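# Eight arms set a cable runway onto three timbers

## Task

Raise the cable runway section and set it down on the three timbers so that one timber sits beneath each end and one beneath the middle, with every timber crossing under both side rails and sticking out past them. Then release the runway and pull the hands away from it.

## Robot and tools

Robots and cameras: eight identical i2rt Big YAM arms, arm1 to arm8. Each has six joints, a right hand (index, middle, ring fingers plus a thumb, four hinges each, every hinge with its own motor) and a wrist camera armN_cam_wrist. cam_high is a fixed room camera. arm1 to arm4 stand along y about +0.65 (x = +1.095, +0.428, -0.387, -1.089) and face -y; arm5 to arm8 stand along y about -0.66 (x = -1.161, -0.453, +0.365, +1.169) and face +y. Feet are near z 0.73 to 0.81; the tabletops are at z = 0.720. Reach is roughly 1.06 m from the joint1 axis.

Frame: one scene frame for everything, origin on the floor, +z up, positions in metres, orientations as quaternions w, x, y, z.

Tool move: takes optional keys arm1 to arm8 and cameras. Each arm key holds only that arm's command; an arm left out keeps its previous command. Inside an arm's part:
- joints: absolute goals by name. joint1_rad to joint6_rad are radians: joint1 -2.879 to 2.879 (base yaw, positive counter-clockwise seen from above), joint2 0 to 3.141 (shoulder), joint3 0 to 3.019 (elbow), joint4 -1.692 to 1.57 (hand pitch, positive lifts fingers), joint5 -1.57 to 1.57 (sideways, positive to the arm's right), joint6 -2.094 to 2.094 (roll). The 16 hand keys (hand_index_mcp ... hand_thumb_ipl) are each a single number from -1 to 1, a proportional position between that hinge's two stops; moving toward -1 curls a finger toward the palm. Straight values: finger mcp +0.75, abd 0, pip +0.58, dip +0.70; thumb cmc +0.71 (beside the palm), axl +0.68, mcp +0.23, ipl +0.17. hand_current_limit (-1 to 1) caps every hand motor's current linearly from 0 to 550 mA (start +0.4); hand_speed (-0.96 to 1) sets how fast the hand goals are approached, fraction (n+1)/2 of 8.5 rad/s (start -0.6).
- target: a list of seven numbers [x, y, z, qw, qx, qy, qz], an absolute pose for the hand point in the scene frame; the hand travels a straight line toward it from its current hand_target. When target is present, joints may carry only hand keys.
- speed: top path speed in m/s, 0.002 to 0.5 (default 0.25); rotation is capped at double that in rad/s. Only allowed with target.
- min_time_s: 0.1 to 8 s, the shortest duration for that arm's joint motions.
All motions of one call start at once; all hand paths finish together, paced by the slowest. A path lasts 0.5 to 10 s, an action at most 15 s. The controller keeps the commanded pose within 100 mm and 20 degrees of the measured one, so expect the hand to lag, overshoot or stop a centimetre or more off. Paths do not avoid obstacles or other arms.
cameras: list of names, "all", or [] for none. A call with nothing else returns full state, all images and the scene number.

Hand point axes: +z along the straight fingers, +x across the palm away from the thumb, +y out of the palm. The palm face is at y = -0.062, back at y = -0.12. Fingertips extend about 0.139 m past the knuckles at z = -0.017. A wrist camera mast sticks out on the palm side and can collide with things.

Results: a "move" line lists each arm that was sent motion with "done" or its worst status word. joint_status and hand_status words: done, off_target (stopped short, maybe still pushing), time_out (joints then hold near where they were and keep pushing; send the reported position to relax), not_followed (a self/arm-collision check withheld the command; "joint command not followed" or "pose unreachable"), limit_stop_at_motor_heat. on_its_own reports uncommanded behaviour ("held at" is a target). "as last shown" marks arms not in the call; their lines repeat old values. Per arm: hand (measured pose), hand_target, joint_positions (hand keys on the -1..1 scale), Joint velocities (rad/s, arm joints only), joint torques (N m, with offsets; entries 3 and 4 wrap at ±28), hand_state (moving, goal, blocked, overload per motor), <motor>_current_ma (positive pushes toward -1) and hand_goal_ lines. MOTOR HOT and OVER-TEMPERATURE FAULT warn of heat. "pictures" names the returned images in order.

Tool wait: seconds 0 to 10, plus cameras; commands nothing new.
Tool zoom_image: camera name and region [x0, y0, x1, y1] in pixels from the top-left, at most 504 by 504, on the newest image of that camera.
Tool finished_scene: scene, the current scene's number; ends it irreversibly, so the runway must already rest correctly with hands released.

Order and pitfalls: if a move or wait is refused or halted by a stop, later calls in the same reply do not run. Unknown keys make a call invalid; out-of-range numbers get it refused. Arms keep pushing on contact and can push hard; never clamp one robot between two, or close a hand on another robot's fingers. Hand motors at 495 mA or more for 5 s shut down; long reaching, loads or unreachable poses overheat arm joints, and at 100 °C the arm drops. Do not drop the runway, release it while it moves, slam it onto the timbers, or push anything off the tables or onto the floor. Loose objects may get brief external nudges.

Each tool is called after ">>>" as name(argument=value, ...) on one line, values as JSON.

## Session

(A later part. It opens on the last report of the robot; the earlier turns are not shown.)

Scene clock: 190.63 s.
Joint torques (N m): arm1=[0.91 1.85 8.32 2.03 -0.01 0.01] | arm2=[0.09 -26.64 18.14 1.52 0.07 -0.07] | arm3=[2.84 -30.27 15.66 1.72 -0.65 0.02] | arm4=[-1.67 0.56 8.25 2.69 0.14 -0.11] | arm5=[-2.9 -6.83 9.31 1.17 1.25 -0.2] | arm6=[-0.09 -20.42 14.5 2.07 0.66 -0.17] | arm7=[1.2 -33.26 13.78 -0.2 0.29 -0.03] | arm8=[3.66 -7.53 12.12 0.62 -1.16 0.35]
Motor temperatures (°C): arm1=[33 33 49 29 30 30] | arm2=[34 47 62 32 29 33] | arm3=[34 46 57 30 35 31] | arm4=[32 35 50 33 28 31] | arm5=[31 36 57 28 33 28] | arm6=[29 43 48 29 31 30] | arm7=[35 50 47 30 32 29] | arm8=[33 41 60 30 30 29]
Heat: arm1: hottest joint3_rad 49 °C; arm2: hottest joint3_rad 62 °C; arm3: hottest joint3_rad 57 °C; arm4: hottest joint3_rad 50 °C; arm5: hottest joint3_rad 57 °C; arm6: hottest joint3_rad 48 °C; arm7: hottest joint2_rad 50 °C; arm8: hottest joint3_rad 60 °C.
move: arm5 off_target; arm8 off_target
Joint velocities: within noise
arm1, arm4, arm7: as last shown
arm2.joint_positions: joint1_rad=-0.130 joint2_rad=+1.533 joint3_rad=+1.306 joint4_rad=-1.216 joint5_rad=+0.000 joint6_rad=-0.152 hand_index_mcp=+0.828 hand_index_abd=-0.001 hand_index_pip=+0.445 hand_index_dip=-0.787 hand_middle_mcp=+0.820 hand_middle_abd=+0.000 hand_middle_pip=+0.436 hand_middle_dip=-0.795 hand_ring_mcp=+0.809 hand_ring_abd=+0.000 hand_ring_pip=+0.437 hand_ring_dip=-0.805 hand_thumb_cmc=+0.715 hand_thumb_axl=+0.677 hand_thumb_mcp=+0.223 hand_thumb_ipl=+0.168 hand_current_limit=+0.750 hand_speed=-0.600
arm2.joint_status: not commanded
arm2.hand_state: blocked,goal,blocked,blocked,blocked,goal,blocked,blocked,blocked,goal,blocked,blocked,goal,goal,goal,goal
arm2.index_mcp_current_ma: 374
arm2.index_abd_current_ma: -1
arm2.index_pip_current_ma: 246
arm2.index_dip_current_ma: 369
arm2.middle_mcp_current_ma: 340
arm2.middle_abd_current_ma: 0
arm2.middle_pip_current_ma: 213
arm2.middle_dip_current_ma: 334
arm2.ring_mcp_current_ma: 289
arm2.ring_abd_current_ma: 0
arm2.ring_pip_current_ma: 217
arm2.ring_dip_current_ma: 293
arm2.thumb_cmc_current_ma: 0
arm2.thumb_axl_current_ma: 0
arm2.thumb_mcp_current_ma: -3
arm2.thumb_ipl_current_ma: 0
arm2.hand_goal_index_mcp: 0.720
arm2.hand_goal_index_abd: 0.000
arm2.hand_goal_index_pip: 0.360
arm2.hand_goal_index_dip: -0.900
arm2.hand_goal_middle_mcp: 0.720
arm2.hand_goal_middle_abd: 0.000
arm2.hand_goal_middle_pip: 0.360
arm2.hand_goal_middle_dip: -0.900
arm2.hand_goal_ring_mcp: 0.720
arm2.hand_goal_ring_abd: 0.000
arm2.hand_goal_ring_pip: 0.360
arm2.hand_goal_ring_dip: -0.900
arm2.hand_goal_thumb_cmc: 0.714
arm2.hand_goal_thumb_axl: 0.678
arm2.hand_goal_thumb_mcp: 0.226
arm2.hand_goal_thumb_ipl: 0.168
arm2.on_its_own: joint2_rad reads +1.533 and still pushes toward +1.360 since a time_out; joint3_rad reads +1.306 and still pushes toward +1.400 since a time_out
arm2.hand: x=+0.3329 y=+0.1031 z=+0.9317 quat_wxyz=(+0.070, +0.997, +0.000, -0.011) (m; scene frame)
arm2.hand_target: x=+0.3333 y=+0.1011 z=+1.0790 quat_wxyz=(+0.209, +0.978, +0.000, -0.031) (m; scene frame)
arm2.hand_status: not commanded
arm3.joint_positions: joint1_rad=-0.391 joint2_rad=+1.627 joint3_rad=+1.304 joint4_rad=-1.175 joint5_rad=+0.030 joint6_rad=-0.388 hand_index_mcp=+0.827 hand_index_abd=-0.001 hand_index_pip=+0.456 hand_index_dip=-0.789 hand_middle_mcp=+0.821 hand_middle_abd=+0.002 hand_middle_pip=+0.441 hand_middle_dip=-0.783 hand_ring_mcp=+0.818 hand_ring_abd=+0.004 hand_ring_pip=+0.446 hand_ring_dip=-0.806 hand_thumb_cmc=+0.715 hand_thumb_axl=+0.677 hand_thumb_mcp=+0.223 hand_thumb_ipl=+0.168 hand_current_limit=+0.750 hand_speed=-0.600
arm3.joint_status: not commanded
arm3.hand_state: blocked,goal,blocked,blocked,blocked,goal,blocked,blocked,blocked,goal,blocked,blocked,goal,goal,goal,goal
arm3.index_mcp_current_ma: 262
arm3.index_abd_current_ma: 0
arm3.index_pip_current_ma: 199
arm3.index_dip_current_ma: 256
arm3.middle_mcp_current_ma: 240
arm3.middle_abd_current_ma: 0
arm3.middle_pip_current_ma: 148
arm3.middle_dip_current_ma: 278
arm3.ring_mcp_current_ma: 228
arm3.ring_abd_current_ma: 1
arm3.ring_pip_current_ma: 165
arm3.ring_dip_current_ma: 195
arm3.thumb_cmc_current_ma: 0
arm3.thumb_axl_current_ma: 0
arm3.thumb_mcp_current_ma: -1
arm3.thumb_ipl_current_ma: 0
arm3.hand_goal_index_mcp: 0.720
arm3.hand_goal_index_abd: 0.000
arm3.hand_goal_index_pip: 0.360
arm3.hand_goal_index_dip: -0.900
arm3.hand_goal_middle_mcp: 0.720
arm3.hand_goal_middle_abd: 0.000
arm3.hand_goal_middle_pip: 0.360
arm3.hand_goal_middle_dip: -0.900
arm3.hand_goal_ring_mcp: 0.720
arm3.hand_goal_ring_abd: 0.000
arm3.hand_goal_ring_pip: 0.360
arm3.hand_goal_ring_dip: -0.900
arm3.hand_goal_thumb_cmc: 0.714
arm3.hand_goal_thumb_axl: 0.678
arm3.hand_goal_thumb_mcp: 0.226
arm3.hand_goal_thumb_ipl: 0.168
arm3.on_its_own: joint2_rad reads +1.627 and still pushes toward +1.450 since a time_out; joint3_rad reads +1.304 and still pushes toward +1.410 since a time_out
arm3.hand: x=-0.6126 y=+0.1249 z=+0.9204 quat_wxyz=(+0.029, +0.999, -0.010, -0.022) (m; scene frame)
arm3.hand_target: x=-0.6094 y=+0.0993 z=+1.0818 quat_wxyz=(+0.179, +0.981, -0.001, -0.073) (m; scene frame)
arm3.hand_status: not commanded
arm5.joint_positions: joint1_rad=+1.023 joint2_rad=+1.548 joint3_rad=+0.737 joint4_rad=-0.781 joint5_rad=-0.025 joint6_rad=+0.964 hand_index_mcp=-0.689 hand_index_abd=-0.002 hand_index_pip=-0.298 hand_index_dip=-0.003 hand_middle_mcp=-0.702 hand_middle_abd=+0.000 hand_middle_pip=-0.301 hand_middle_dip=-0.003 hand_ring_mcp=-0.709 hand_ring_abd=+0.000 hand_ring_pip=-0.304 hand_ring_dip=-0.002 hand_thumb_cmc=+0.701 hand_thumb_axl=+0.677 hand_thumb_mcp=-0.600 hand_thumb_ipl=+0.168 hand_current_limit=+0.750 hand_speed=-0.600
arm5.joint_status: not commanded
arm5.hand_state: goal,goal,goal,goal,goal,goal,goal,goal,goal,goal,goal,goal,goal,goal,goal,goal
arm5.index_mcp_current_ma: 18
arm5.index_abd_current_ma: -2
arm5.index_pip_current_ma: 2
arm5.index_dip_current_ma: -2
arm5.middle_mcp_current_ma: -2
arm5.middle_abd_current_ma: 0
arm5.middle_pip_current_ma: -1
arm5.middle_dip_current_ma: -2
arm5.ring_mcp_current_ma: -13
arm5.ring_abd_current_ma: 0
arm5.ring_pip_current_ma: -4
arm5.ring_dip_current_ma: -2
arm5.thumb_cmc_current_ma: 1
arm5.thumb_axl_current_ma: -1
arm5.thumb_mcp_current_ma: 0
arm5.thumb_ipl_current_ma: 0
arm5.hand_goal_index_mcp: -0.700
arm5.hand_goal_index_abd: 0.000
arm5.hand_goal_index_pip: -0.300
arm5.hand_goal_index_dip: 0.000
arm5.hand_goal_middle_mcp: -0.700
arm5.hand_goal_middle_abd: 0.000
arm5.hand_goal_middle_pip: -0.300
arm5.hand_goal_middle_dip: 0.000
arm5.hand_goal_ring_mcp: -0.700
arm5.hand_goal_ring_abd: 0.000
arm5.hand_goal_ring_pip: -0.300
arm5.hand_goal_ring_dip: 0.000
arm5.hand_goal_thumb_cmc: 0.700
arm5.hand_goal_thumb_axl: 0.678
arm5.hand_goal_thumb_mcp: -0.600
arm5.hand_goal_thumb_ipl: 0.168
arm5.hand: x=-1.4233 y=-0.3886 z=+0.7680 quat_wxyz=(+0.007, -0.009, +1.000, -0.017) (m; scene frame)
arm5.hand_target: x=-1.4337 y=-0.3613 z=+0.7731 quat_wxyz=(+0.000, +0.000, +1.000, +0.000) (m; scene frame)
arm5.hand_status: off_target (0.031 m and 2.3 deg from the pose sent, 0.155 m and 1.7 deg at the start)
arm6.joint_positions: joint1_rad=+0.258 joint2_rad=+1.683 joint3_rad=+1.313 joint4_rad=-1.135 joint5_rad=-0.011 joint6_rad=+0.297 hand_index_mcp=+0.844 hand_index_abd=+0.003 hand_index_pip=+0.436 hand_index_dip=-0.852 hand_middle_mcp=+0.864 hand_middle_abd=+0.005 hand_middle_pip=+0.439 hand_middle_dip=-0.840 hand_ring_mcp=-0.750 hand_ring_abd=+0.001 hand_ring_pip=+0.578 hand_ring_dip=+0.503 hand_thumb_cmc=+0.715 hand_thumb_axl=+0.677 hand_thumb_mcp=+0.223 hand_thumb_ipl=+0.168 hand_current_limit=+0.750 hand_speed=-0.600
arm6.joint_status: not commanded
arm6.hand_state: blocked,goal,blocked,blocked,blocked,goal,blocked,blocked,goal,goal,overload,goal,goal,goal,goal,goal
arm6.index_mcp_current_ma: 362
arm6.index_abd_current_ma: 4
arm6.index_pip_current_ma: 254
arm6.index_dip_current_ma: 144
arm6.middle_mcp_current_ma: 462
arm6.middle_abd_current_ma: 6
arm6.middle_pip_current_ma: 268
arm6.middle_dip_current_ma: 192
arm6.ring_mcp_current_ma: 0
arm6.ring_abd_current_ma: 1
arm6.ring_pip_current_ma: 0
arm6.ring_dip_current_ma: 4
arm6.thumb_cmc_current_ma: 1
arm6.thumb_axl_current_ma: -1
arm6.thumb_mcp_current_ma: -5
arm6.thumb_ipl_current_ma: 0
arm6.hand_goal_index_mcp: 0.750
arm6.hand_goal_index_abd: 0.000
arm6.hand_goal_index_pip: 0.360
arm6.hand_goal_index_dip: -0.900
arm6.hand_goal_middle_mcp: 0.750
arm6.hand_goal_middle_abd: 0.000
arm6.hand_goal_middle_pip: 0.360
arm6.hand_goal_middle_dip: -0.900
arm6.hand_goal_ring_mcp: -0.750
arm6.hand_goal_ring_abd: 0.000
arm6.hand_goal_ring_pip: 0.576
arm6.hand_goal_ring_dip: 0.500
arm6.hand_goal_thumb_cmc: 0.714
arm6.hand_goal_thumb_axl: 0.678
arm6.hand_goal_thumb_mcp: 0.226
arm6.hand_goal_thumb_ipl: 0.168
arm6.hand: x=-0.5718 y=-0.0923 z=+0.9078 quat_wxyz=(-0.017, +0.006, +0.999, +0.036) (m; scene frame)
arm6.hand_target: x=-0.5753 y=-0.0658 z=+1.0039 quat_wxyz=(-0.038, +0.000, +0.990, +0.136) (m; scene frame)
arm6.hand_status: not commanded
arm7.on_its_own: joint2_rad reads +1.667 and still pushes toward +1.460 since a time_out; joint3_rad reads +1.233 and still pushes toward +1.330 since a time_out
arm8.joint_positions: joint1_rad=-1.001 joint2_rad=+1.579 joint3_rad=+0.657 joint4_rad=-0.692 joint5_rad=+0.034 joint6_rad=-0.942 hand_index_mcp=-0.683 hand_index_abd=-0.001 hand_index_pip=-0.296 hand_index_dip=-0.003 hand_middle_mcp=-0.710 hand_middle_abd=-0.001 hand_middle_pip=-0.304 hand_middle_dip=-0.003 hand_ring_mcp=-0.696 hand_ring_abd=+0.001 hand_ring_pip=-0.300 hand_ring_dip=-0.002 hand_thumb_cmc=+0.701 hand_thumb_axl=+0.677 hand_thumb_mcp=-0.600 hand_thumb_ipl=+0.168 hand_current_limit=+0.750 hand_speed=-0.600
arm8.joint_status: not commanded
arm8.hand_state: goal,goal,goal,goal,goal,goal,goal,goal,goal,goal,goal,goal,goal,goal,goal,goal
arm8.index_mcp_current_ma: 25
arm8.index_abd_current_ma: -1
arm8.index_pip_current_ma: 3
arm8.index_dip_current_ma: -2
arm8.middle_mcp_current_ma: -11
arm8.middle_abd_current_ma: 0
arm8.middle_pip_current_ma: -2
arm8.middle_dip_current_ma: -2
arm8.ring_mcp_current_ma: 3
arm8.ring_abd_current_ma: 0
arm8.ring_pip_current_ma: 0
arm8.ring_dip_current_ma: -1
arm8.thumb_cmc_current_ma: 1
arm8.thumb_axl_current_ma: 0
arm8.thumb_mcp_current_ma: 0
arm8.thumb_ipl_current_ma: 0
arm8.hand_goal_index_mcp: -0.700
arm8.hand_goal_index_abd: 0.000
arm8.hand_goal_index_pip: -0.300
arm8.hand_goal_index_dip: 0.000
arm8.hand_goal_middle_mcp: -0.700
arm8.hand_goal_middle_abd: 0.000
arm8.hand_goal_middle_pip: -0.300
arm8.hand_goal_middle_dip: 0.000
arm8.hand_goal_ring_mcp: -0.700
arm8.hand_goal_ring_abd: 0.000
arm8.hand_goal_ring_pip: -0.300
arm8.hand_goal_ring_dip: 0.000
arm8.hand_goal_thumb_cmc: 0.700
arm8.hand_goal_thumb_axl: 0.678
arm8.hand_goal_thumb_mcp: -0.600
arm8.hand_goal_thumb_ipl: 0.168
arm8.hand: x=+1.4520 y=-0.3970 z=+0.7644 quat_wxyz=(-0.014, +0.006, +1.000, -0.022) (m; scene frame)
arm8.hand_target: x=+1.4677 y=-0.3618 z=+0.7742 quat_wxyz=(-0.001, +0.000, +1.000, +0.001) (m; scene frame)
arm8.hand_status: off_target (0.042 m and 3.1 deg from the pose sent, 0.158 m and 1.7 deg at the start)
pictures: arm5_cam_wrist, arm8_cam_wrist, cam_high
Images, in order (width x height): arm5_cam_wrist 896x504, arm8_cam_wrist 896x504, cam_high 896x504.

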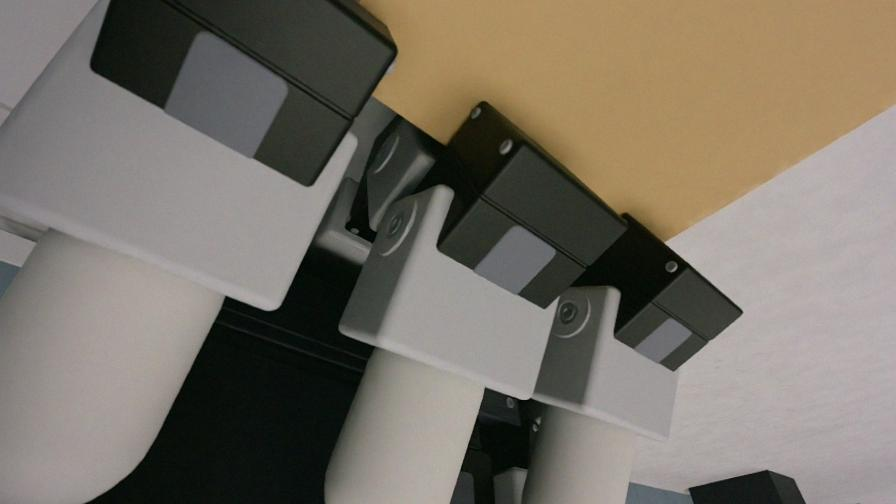

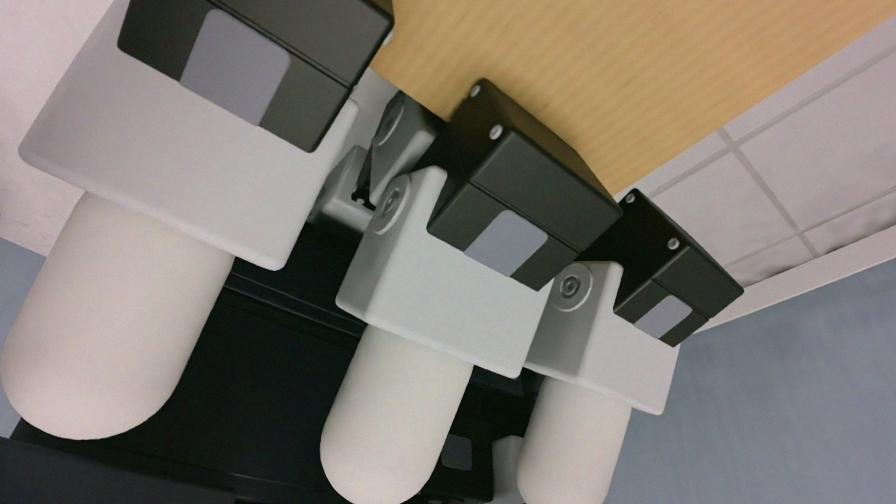

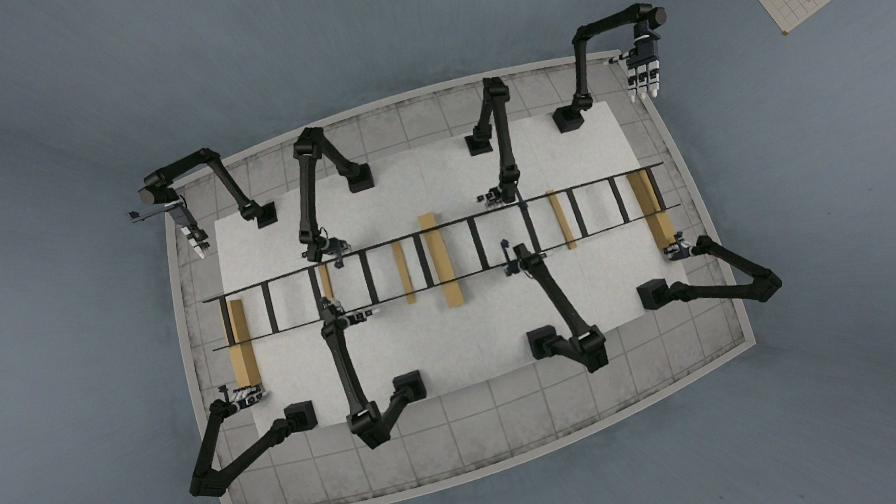

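>>> move(arm5={"target":[-1.44,-0.29,0.780,0,0,1,0],"speed":0.09}, arm8={"target":[1.48,-0.29,0.782,0,0,1,0],"speed":0.09}, cameras=["cam_high","arm5_cam_wrist","arm8_cam_wrist"])

>>> zoom_image(camera="cam_high", region=[600, 130, 760, 310])

>>> zoom_image(camera="cam_high", region=[180, 270, 340, 450])

Scene clock: 193.30 s.
Joint torques (N m): arm1=[0.67 1.79 8.47 2.02 0.01 0] | arm2=[-0.62 -27.11 18.19 1.37 0.04 -0.04] | arm3=[2.78 -30.1 15.61 1.7 -0.65 0.03] | arm4=[-1.61 0.62 8.27 2.69 0.14 -0.12] | arm5=[-2.67 -9 10.19 1.05 1.14 -0.19] | arm6=[0.15 -20.37 14.48 2.07 0.66 -0.18] | arm7=[1.14 -33.26 13.71 -0.21 0.29 -0.03] | arm8=[4.01 -10.34 13.76 0.68 -1.08 0.45]
Motor temperatures (°C): arm1=[33 33 49 29 30 30] | arm2=[34 47 62 32 29 33] | arm3=[34 46 57 30 35 31] | arm4=[32 35 50 33 28 31] | arm5=[31 36 56 28 33 28] | arm6=[29 43 48 29 31 30] | arm7=[35 50 47 30 32 29] | arm8=[33 41 60 30 30 29]
Heat: arm1: hottest joint3_rad 49 °C; arm2: hottest joint3_rad 62 °C; arm3: hottest joint3_rad 57 °C; arm4: hottest joint3_rad 50 °C; arm5: hottest joint3_rad 56 °C; arm6: hottest joint3_rad 48 °C; arm7: hottest joint2_rad 50 °C; arm8: hottest joint3_rad 60 °C.
move: arm5 off_target; arm8 off_target
Joint velocities: within noise
arm1, arm2, arm3, arm4, arm6, arm7: as last shown
arm2.on_its_own: joint2_rad reads +1.533 and still pushes toward +1.360 since a time_out; joint3_rad reads +1.306 and still pushes toward +1.400 since a time_out
arm3.on_its_own: joint2_rad reads +1.627 and still pushes toward +1.450 since a time_out; joint3_rad reads +1.304 and still pushes toward +1.410 since a time_out
arm5.joint_positions: joint1_rad=+0.888 joint2_rad=+1.643 joint3_rad=+0.868 joint4_rad=-0.841 joint5_rad=-0.023 joint6_rad=+0.834 hand_index_mcp=-0.687 hand_index_abd=-0.002 hand_index_pip=-0.300 hand_index_dip=-0.003 hand_middle_mcp=-0.699 hand_middle_abd=+0.001 hand_middle_pip=-0.308 hand_middle_dip=-0.003 hand_ring_mcp=-0.711 hand_ring_abd=+0.003 hand_ring_pip=-0.307 hand_ring_dip=-0.002 hand_thumb_cmc=+0.701 hand_thumb_axl=+0.677 hand_thumb_mcp=-0.600 hand_thumb_ipl=+0.168 hand_current_limit=+0.750 hand_speed=-0.600
arm5.joint_status: not commanded
arm5.hand_state: goal,goal,goal,goal,goal,goal,goal,goal,goal,goal,goal,goal,goal,goal,goal,goal
arm5.index_mcp_current_ma: 23
arm5.index_abd_current_ma: -1
arm5.index_pip_current_ma: 0
arm5.index_dip_current_ma: -2
arm5.middle_mcp_current_ma: 1
arm5.middle_abd_current_ma: 0
arm5.middle_pip_current_ma: -11
arm5.middle_dip_current_ma: -2
arm5.ring_mcp_current_ma: -17
arm5.ring_abd_current_ma: 2
arm5.ring_pip_current_ma: -9
arm5.ring_dip_current_ma: -2
arm5.thumb_cmc_current_ma: 1
arm5.thumb_axl_current_ma: -1
arm5.thumb_mcp_current_ma: 0
arm5.thumb_ipl_current_ma: 0
arm5.hand_goal_index_mcp: -0.700
arm5.hand_goal_index_abd: 0.000
arm5.hand_goal_index_pip: -0.300
arm5.hand_goal_index_dip: 0.000
arm5.hand_goal_middle_mcp: -0.700
arm5.hand_goal_middle_abd: 0.000
arm5.hand_goal_middle_pip: -0.300
arm5.hand_goal_middle_dip: 0.000
arm5.hand_goal_ring_mcp: -0.700
arm5.hand_goal_ring_abd: 0.000
arm5.hand_goal_ring_pip: -0.300
arm5.hand_goal_ring_dip: 0.000
arm5.hand_goal_thumb_cmc: 0.700
arm5.hand_goal_thumb_axl: 0.678
arm5.hand_goal_thumb_mcp: -0.600
arm5.hand_goal_thumb_ipl: 0.168
arm5.hand: x=-1.4246 y=-0.3257 z=+0.7695 quat_wxyz=(+0.014, -0.006, +1.000, -0.024) (m; scene frame)
arm5.hand_target: x=-1.4383 y=-0.2918 z=+0.7817 quat_wxyz=(+0.000, +0.000, +1.000, +0.001) (m; scene frame)
arm5.hand_status: off_target (0.040 m and 3.3 deg from the pose sent, 0.101 m and 2.3 deg at the start)
arm7.on_its_own: joint2_rad reads +1.667 and still pushes toward +1.460 since a time_out; joint3_rad reads +1.233 and still pushes toward +1.330 since a time_out
arm8.joint_positions: joint1_rad=-0.872 joint2_rad=+1.674 joint3_rad=+0.800 joint4_rad=-0.768 joint5_rad=+0.032 joint6_rad=-0.823 hand_index_mcp=-0.683 hand_index_abd=-0.001 hand_index_pip=-0.296 hand_index_dip=-0.003 hand_middle_mcp=-0.701 hand_middle_abd=-0.004 hand_middle_pip=-0.313 hand_middle_dip=-0.003 hand_ring_mcp=-0.684 hand_ring_abd=+0.000 hand_ring_pip=-0.304 hand_ring_dip=-0.002 hand_thumb_cmc=+0.701 hand_thumb_axl=+0.677 hand_thumb_mcp=-0.600 hand_thumb_ipl=+0.168 hand_current_limit=+0.750 hand_speed=-0.600
arm8.joint_status: not commanded
arm8.hand_state: goal,goal,goal,goal,goal,goal,goal,goal,goal,goal,goal,goal,goal,goal,goal,goal
arm8.index_mcp_current_ma: 25
arm8.index_abd_current_ma: -1
arm8.index_pip_current_ma: 3
arm8.index_dip_current_ma: -2
arm8.middle_mcp_current_ma: -1
arm8.middle_abd_current_ma: -2
arm8.middle_pip_current_ma: -16
arm8.middle_dip_current_ma: -2
arm8.ring_mcp_current_ma: 23
arm8.ring_abd_current_ma: 0
arm8.ring_pip_current_ma: -3
arm8.ring_dip_current_ma: -1
arm8.thumb_cmc_current_ma: 1
arm8.thumb_axl_current_ma: 0
arm8.thumb_mcp_current_ma: 0
arm8.thumb_ipl_current_ma: 0
arm8.hand_goal_index_mcp: -0.700
arm8.hand_goal_index_abd: 0.000
arm8.hand_goal_index_pip: -0.300
arm8.hand_goal_index_dip: 0.000
arm8.hand_goal_middle_mcp: -0.700
arm8.hand_goal_middle_abd: 0.000
arm8.hand_goal_middle_pip: -0.300
arm8.hand_goal_middle_dip: 0.000
arm8.hand_goal_ring_mcp: -0.700
arm8.hand_goal_ring_abd: 0.000
arm8.hand_goal_ring_pip: -0.300
arm8.hand_goal_ring_dip: 0.000
arm8.hand_goal_thumb_cmc: 0.700
arm8.hand_goal_thumb_axl: 0.678
arm8.hand_goal_thumb_mcp: -0.600
arm8.hand_goal_thumb_ipl: 0.168
arm8.hand: x=+1.4579 y=-0.3355 z=+0.7665 quat_wxyz=(-0.021, +0.001, +0.999, -0.031) (m; scene frame)
arm8.hand_target: x=+1.4771 y=-0.2926 z=+0.7850 quat_wxyz=(-0.001, -0.001, +1.000, +0.001) (m; scene frame)
arm8.hand_status: off_target (0.053 m and 4.3 deg from the pose sent, 0.112 m and 3.1 deg at the start)
pictures: arm5_cam_wrist, arm8_cam_wrist, cam_high
Images, in order (width x height): arm5_cam_wrist 896x504, arm8_cam_wrist 896x504, cam_high 896x504.

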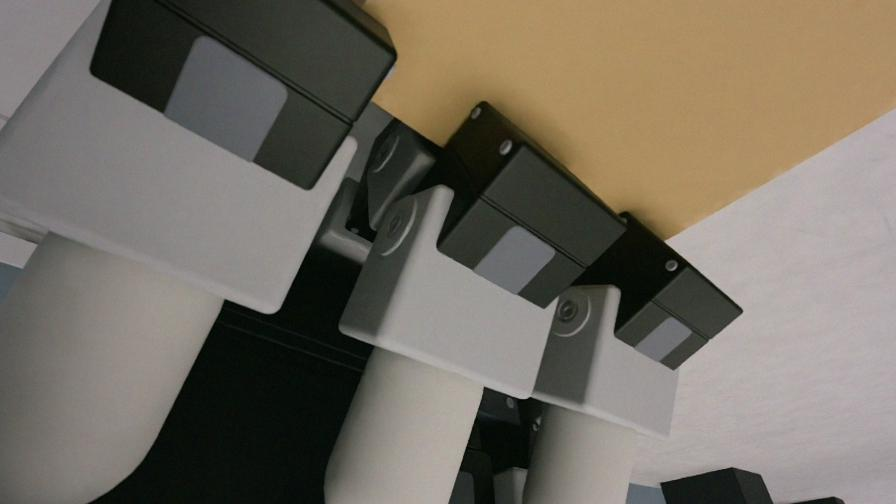

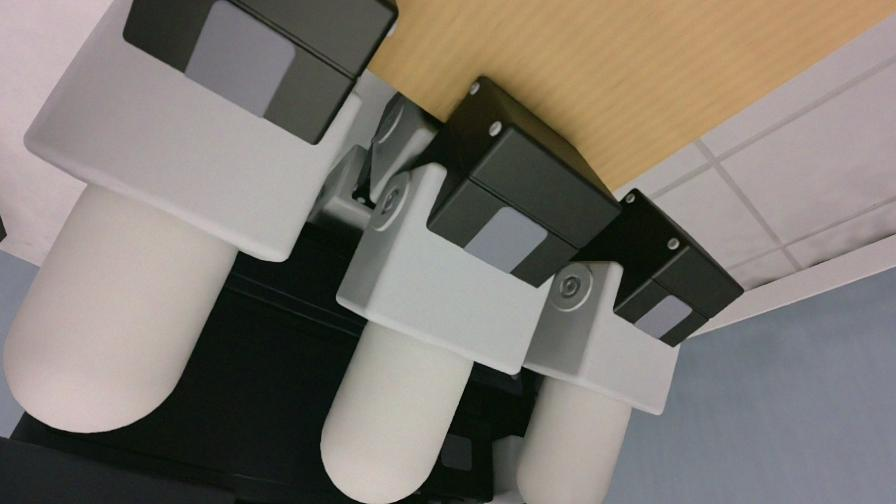

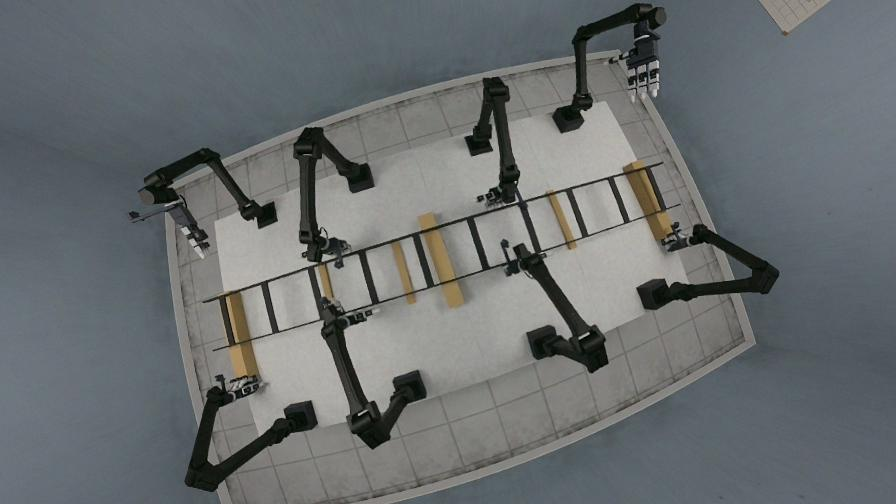

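Scaled by 2.800.

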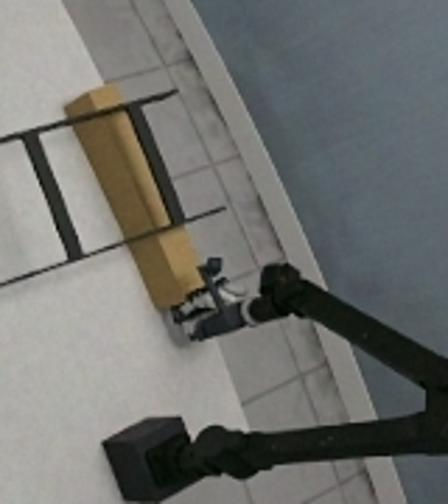

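Scaled by 2.800.

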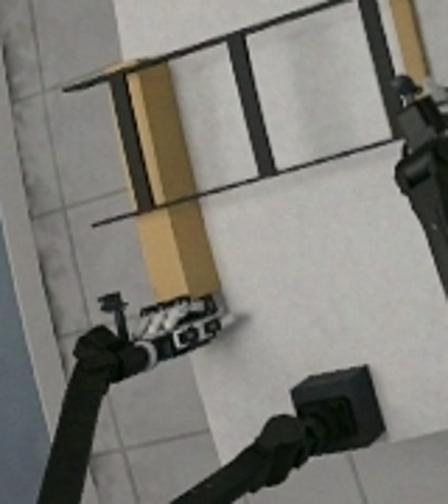

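>>> move(arm5={"target":[-1.442,-0.228,0.788,0,0,1,0],"speed":0.09}, arm8={"target":[1.482,-0.218,0.790,0,0,1,0],"speed":0.09}, cameras=["cam_high","arm5_cam_wrist","arm8_cam_wrist"])

>>> zoom_image(camera="cam_high", region=[600, 130, 760, 310])

>>> zoom_image(camera="cam_high", region=[180, 270, 340, 450])

>>> zoom_image(camera="cam_high", region=[380, 180, 500, 330])

Scene clock: 195.67 s.
Joint torques (N m): arm1=[1.08 1.55 8.49 2.03 0 0] | arm2=[-0.44 -26.4 18.09 1.47 0.06 -0.03] | arm3=[2.9 -30.33 15.62 1.72 -0.65 0.01] | arm4=[-1.67 0.67 8.24 2.67 0.14 -0.12] | arm5=[-2.37 -11.4 11.23 1.25 1.18 -0.2] | arm6=[-0.03 -20.54 14.5 2.06 0.66 -0.18] | arm7=[1.2 -33.2 13.75 -0.21 0.29 -0.03] | arm8=[4.01 -12.45 15.1 0.55 -0.94 0.43]
Motor temperatures (°C): arm1=[33 33 49 29 30 30] | arm2=[34 47 62 32 29 33] | arm3=[34 46 57 30 35 31] | arm4=[32 35 50 33 28 31] | arm5=[31 36 57 28 33 28] | arm6=[29 43 48 29 31 30] | arm7=[35 51 47 30 32 29] | arm8=[33 41 60 30 30 29]
Heat: arm1: hottest joint3_rad 49 °C; arm2: hottest joint3_rad 62 °C; arm3: hottest joint3_rad 57 °C; arm4: hottest joint3_rad 50 °C; arm5: hottest joint3_rad 57 °C; arm6: hottest joint3_rad 48 °C; arm7: hottest joint2_rad 51 °C; arm8: hottest joint3_rad 60 °C.
move: arm5 off_target; arm8 off_target
Joint velocities: within noise
arm1, arm2, arm3, arm4, arm6, arm7: as last shown
arm2.on_its_own: joint2_rad reads +1.533 and still pushes toward +1.360 since a time_out; joint3_rad reads +1.306 and still pushes toward +1.400 since a time_out
arm3.on_its_own: joint2_rad reads +1.627 and still pushes toward +1.450 since a time_out; joint3_rad reads +1.304 and still pushes toward +1.410 since a time_out
arm5.joint_positions: joint1_rad=+0.790 joint2_rad=+1.729 joint3_rad=+1.002 joint4_rad=-0.907 joint5_rad=-0.023 joint6_rad=+0.740 hand_index_mcp=-0.679 hand_index_abd=-0.002 hand_index_pip=-0.300 hand_index_dip=-0.003 hand_middle_mcp=-0.689 hand_middle_abd=+0.001 hand_middle_pip=-0.308 hand_middle_dip=-0.003 hand_ring_mcp=-0.701 hand_ring_abd=+0.002 hand_ring_pip=-0.307 hand_ring_dip=-0.002 hand_thumb_cmc=+0.701 hand_thumb_axl=+0.677 hand_thumb_mcp=-0.600 hand_thumb_ipl=+0.168 hand_current_limit=+0.750 hand_speed=-0.600
arm5.joint_status: not commanded
arm5.hand_state: blocked,goal,goal,goal,goal,goal,goal,goal,goal,goal,goal,goal,goal,goal,goal,goal
arm5.index_mcp_current_ma: 43
arm5.index_abd_current_ma: -1
arm5.index_pip_current_ma: 0
arm5.index_dip_current_ma: -2
arm5.middle_mcp_current_ma: 17
arm5.middle_abd_current_ma: 1
arm5.middle_pip_current_ma: -11
arm5.middle_dip_current_ma: -2
arm5.ring_mcp_current_ma: -1
arm5.ring_abd_current_ma: 2
arm5.ring_pip_current_ma: -9
arm5.ring_dip_current_ma: -2
arm5.thumb_cmc_current_ma: 1
arm5.thumb_axl_current_ma: -1
arm5.thumb_mcp_current_ma: 0
arm5.thumb_ipl_current_ma: 0
arm5.hand_goal_index_mcp: -0.700
arm5.hand_goal_index_abd: 0.000
arm5.hand_goal_index_pip: -0.300
arm5.hand_goal_index_dip: 0.000
arm5.hand_goal_middle_mcp: -0.700
arm5.hand_goal_middle_abd: 0.000
arm5.hand_goal_middle_pip: -0.300
arm5.hand_goal_middle_dip: 0.000
arm5.hand_goal_ring_mcp: -0.700
arm5.hand_goal_ring_abd: 0.000
arm5.hand_goal_ring_pip: -0.300
arm5.hand_goal_ring_dip: 0.000
arm5.hand_goal_thumb_cmc: 0.700
arm5.hand_goal_thumb_axl: 0.678
arm5.hand_goal_thumb_mcp: -0.600
arm5.hand_goal_thumb_ipl: 0.168
arm5.hand: x=-1.4257 y=-0.2703 z=+0.7721 quat_wxyz=(+0.018, -0.004, +0.999, -0.032) (m; scene frame)
arm5.hand_target: x=-1.4399 y=-0.2305 z=+0.7902 quat_wxyz=(+0.000, +0.000, +1.000, +0.001) (m; scene frame)
arm5.hand_status: off_target (0.048 m and 4.3 deg from the pose sent, 0.101 m and 3.3 deg at the start)
arm7.on_its_own: joint2_rad reads +1.667 and still pushes toward +1.460 since a time_out; joint3_rad reads +1.233 and still pushes toward +1.330 since a time_out
arm8.joint_positions: joint1_rad=-0.761 joint2_rad=+1.772 joint3_rad=+0.961 joint4_rad=-0.846 joint5_rad=+0.029 joint6_rad=-0.717 hand_index_mcp=-0.683 hand_index_abd=-0.001 hand_index_pip=-0.296 hand_index_dip=-0.003 hand_middle_mcp=-0.691 hand_middle_abd=-0.002 hand_middle_pip=-0.312 hand_middle_dip=-0.003 hand_ring_mcp=-0.678 hand_ring_abd=+0.002 hand_ring_pip=-0.304 hand_ring_dip=-0.002 hand_thumb_cmc=+0.701 hand_thumb_axl=+0.677 hand_thumb_mcp=-0.600 hand_thumb_ipl=+0.168 hand_current_limit=+0.750 hand_speed=-0.600
arm8.joint_status: not commanded
arm8.hand_state: goal,goal,goal,goal,goal,goal,goal,goal,blocked,goal,goal,goal,goal,goal,goal,goal
arm8.index_mcp_current_ma: 25
arm8.index_abd_current_ma: -1
arm8.index_pip_current_ma: 3
arm8.index_dip_current_ma: -2
arm8.middle_mcp_current_ma: 10
arm8.middle_abd_current_ma: -1
arm8.middle_pip_current_ma: -14
arm8.middle_dip_current_ma: -2
arm8.ring_mcp_current_ma: 37
arm8.ring_abd_current_ma: 1
arm8.ring_pip_current_ma: -3
arm8.ring_dip_current_ma: -1
arm8.thumb_cmc_current_ma: 1
arm8.thumb_axl_current_ma: 0
arm8.thumb_mcp_current_ma: 0
arm8.thumb_ipl_current_ma: 0
arm8.hand_goal_index_mcp: -0.700
arm8.hand_goal_index_abd: 0.000
arm8.hand_goal_index_pip: -0.300
arm8.hand_goal_index_dip: 0.000
arm8.hand_goal_middle_mcp: -0.700
arm8.hand_goal_middle_abd: 0.000
arm8.hand_goal_middle_pip: -0.300
arm8.hand_goal_middle_dip: 0.000
arm8.hand_goal_ring_mcp: -0.700
arm8.hand_goal_ring_abd: 0.000
arm8.hand_goal_ring_pip: -0.300
arm8.hand_goal_ring_dip: 0.000
arm8.hand_goal_thumb_cmc: 0.700
arm8.hand_goal_thumb_axl: 0.678
arm8.hand_goal_thumb_mcp: -0.600
arm8.hand_goal_thumb_ipl: 0.168
arm8.hand: x=+1.4614 y=-0.2697 z=+0.7696 quat_wxyz=(-0.023, -0.002, +0.999, -0.038) (m; scene frame)
arm8.hand_target: x=+1.4787 y=-0.2213 z=+0.7935 quat_wxyz=(-0.001, -0.001, +1.000, +0.001) (m; scene frame)
arm8.hand_status: off_target (0.059 m and 5.1 deg from the pose sent, 0.122 m and 4.3 deg at the start)
pictures: arm5_cam_wrist, arm8_cam_wrist, cam_high
Images, in order (width x height): arm5_cam_wrist 896x504, arm8_cam_wrist 896x504, cam_high 896x504.

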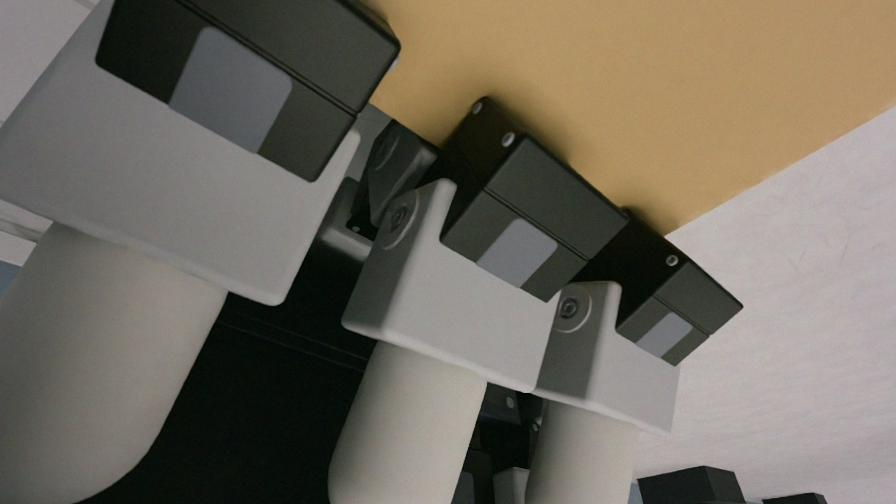

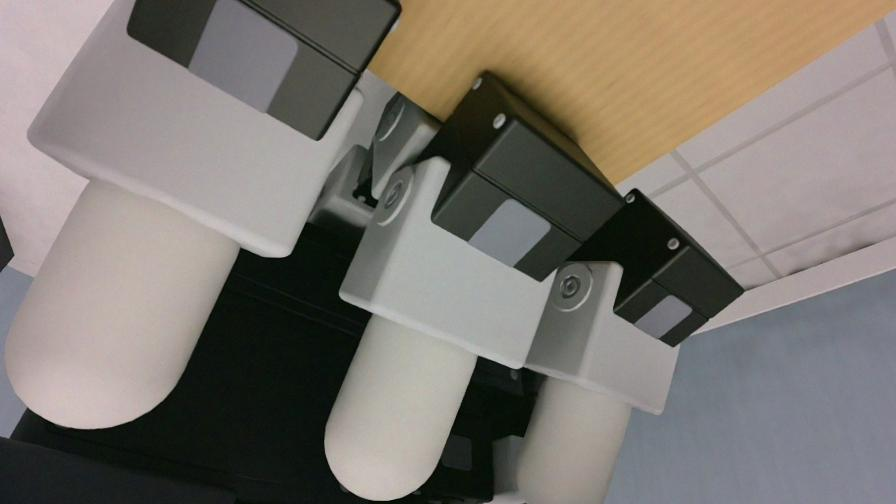

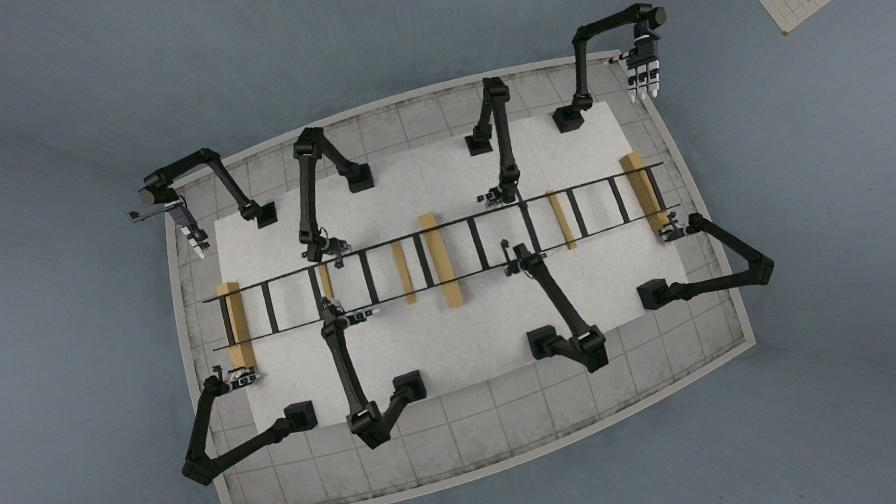

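Scaled by 2.800.

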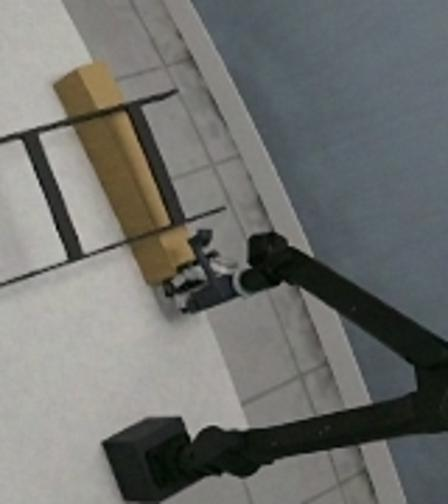

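Scaled by 2.800.

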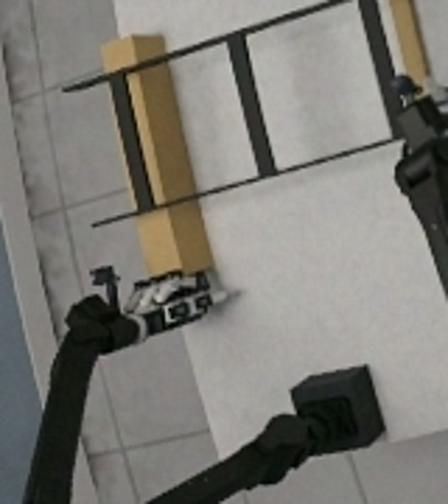

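Scaled by 3.360.

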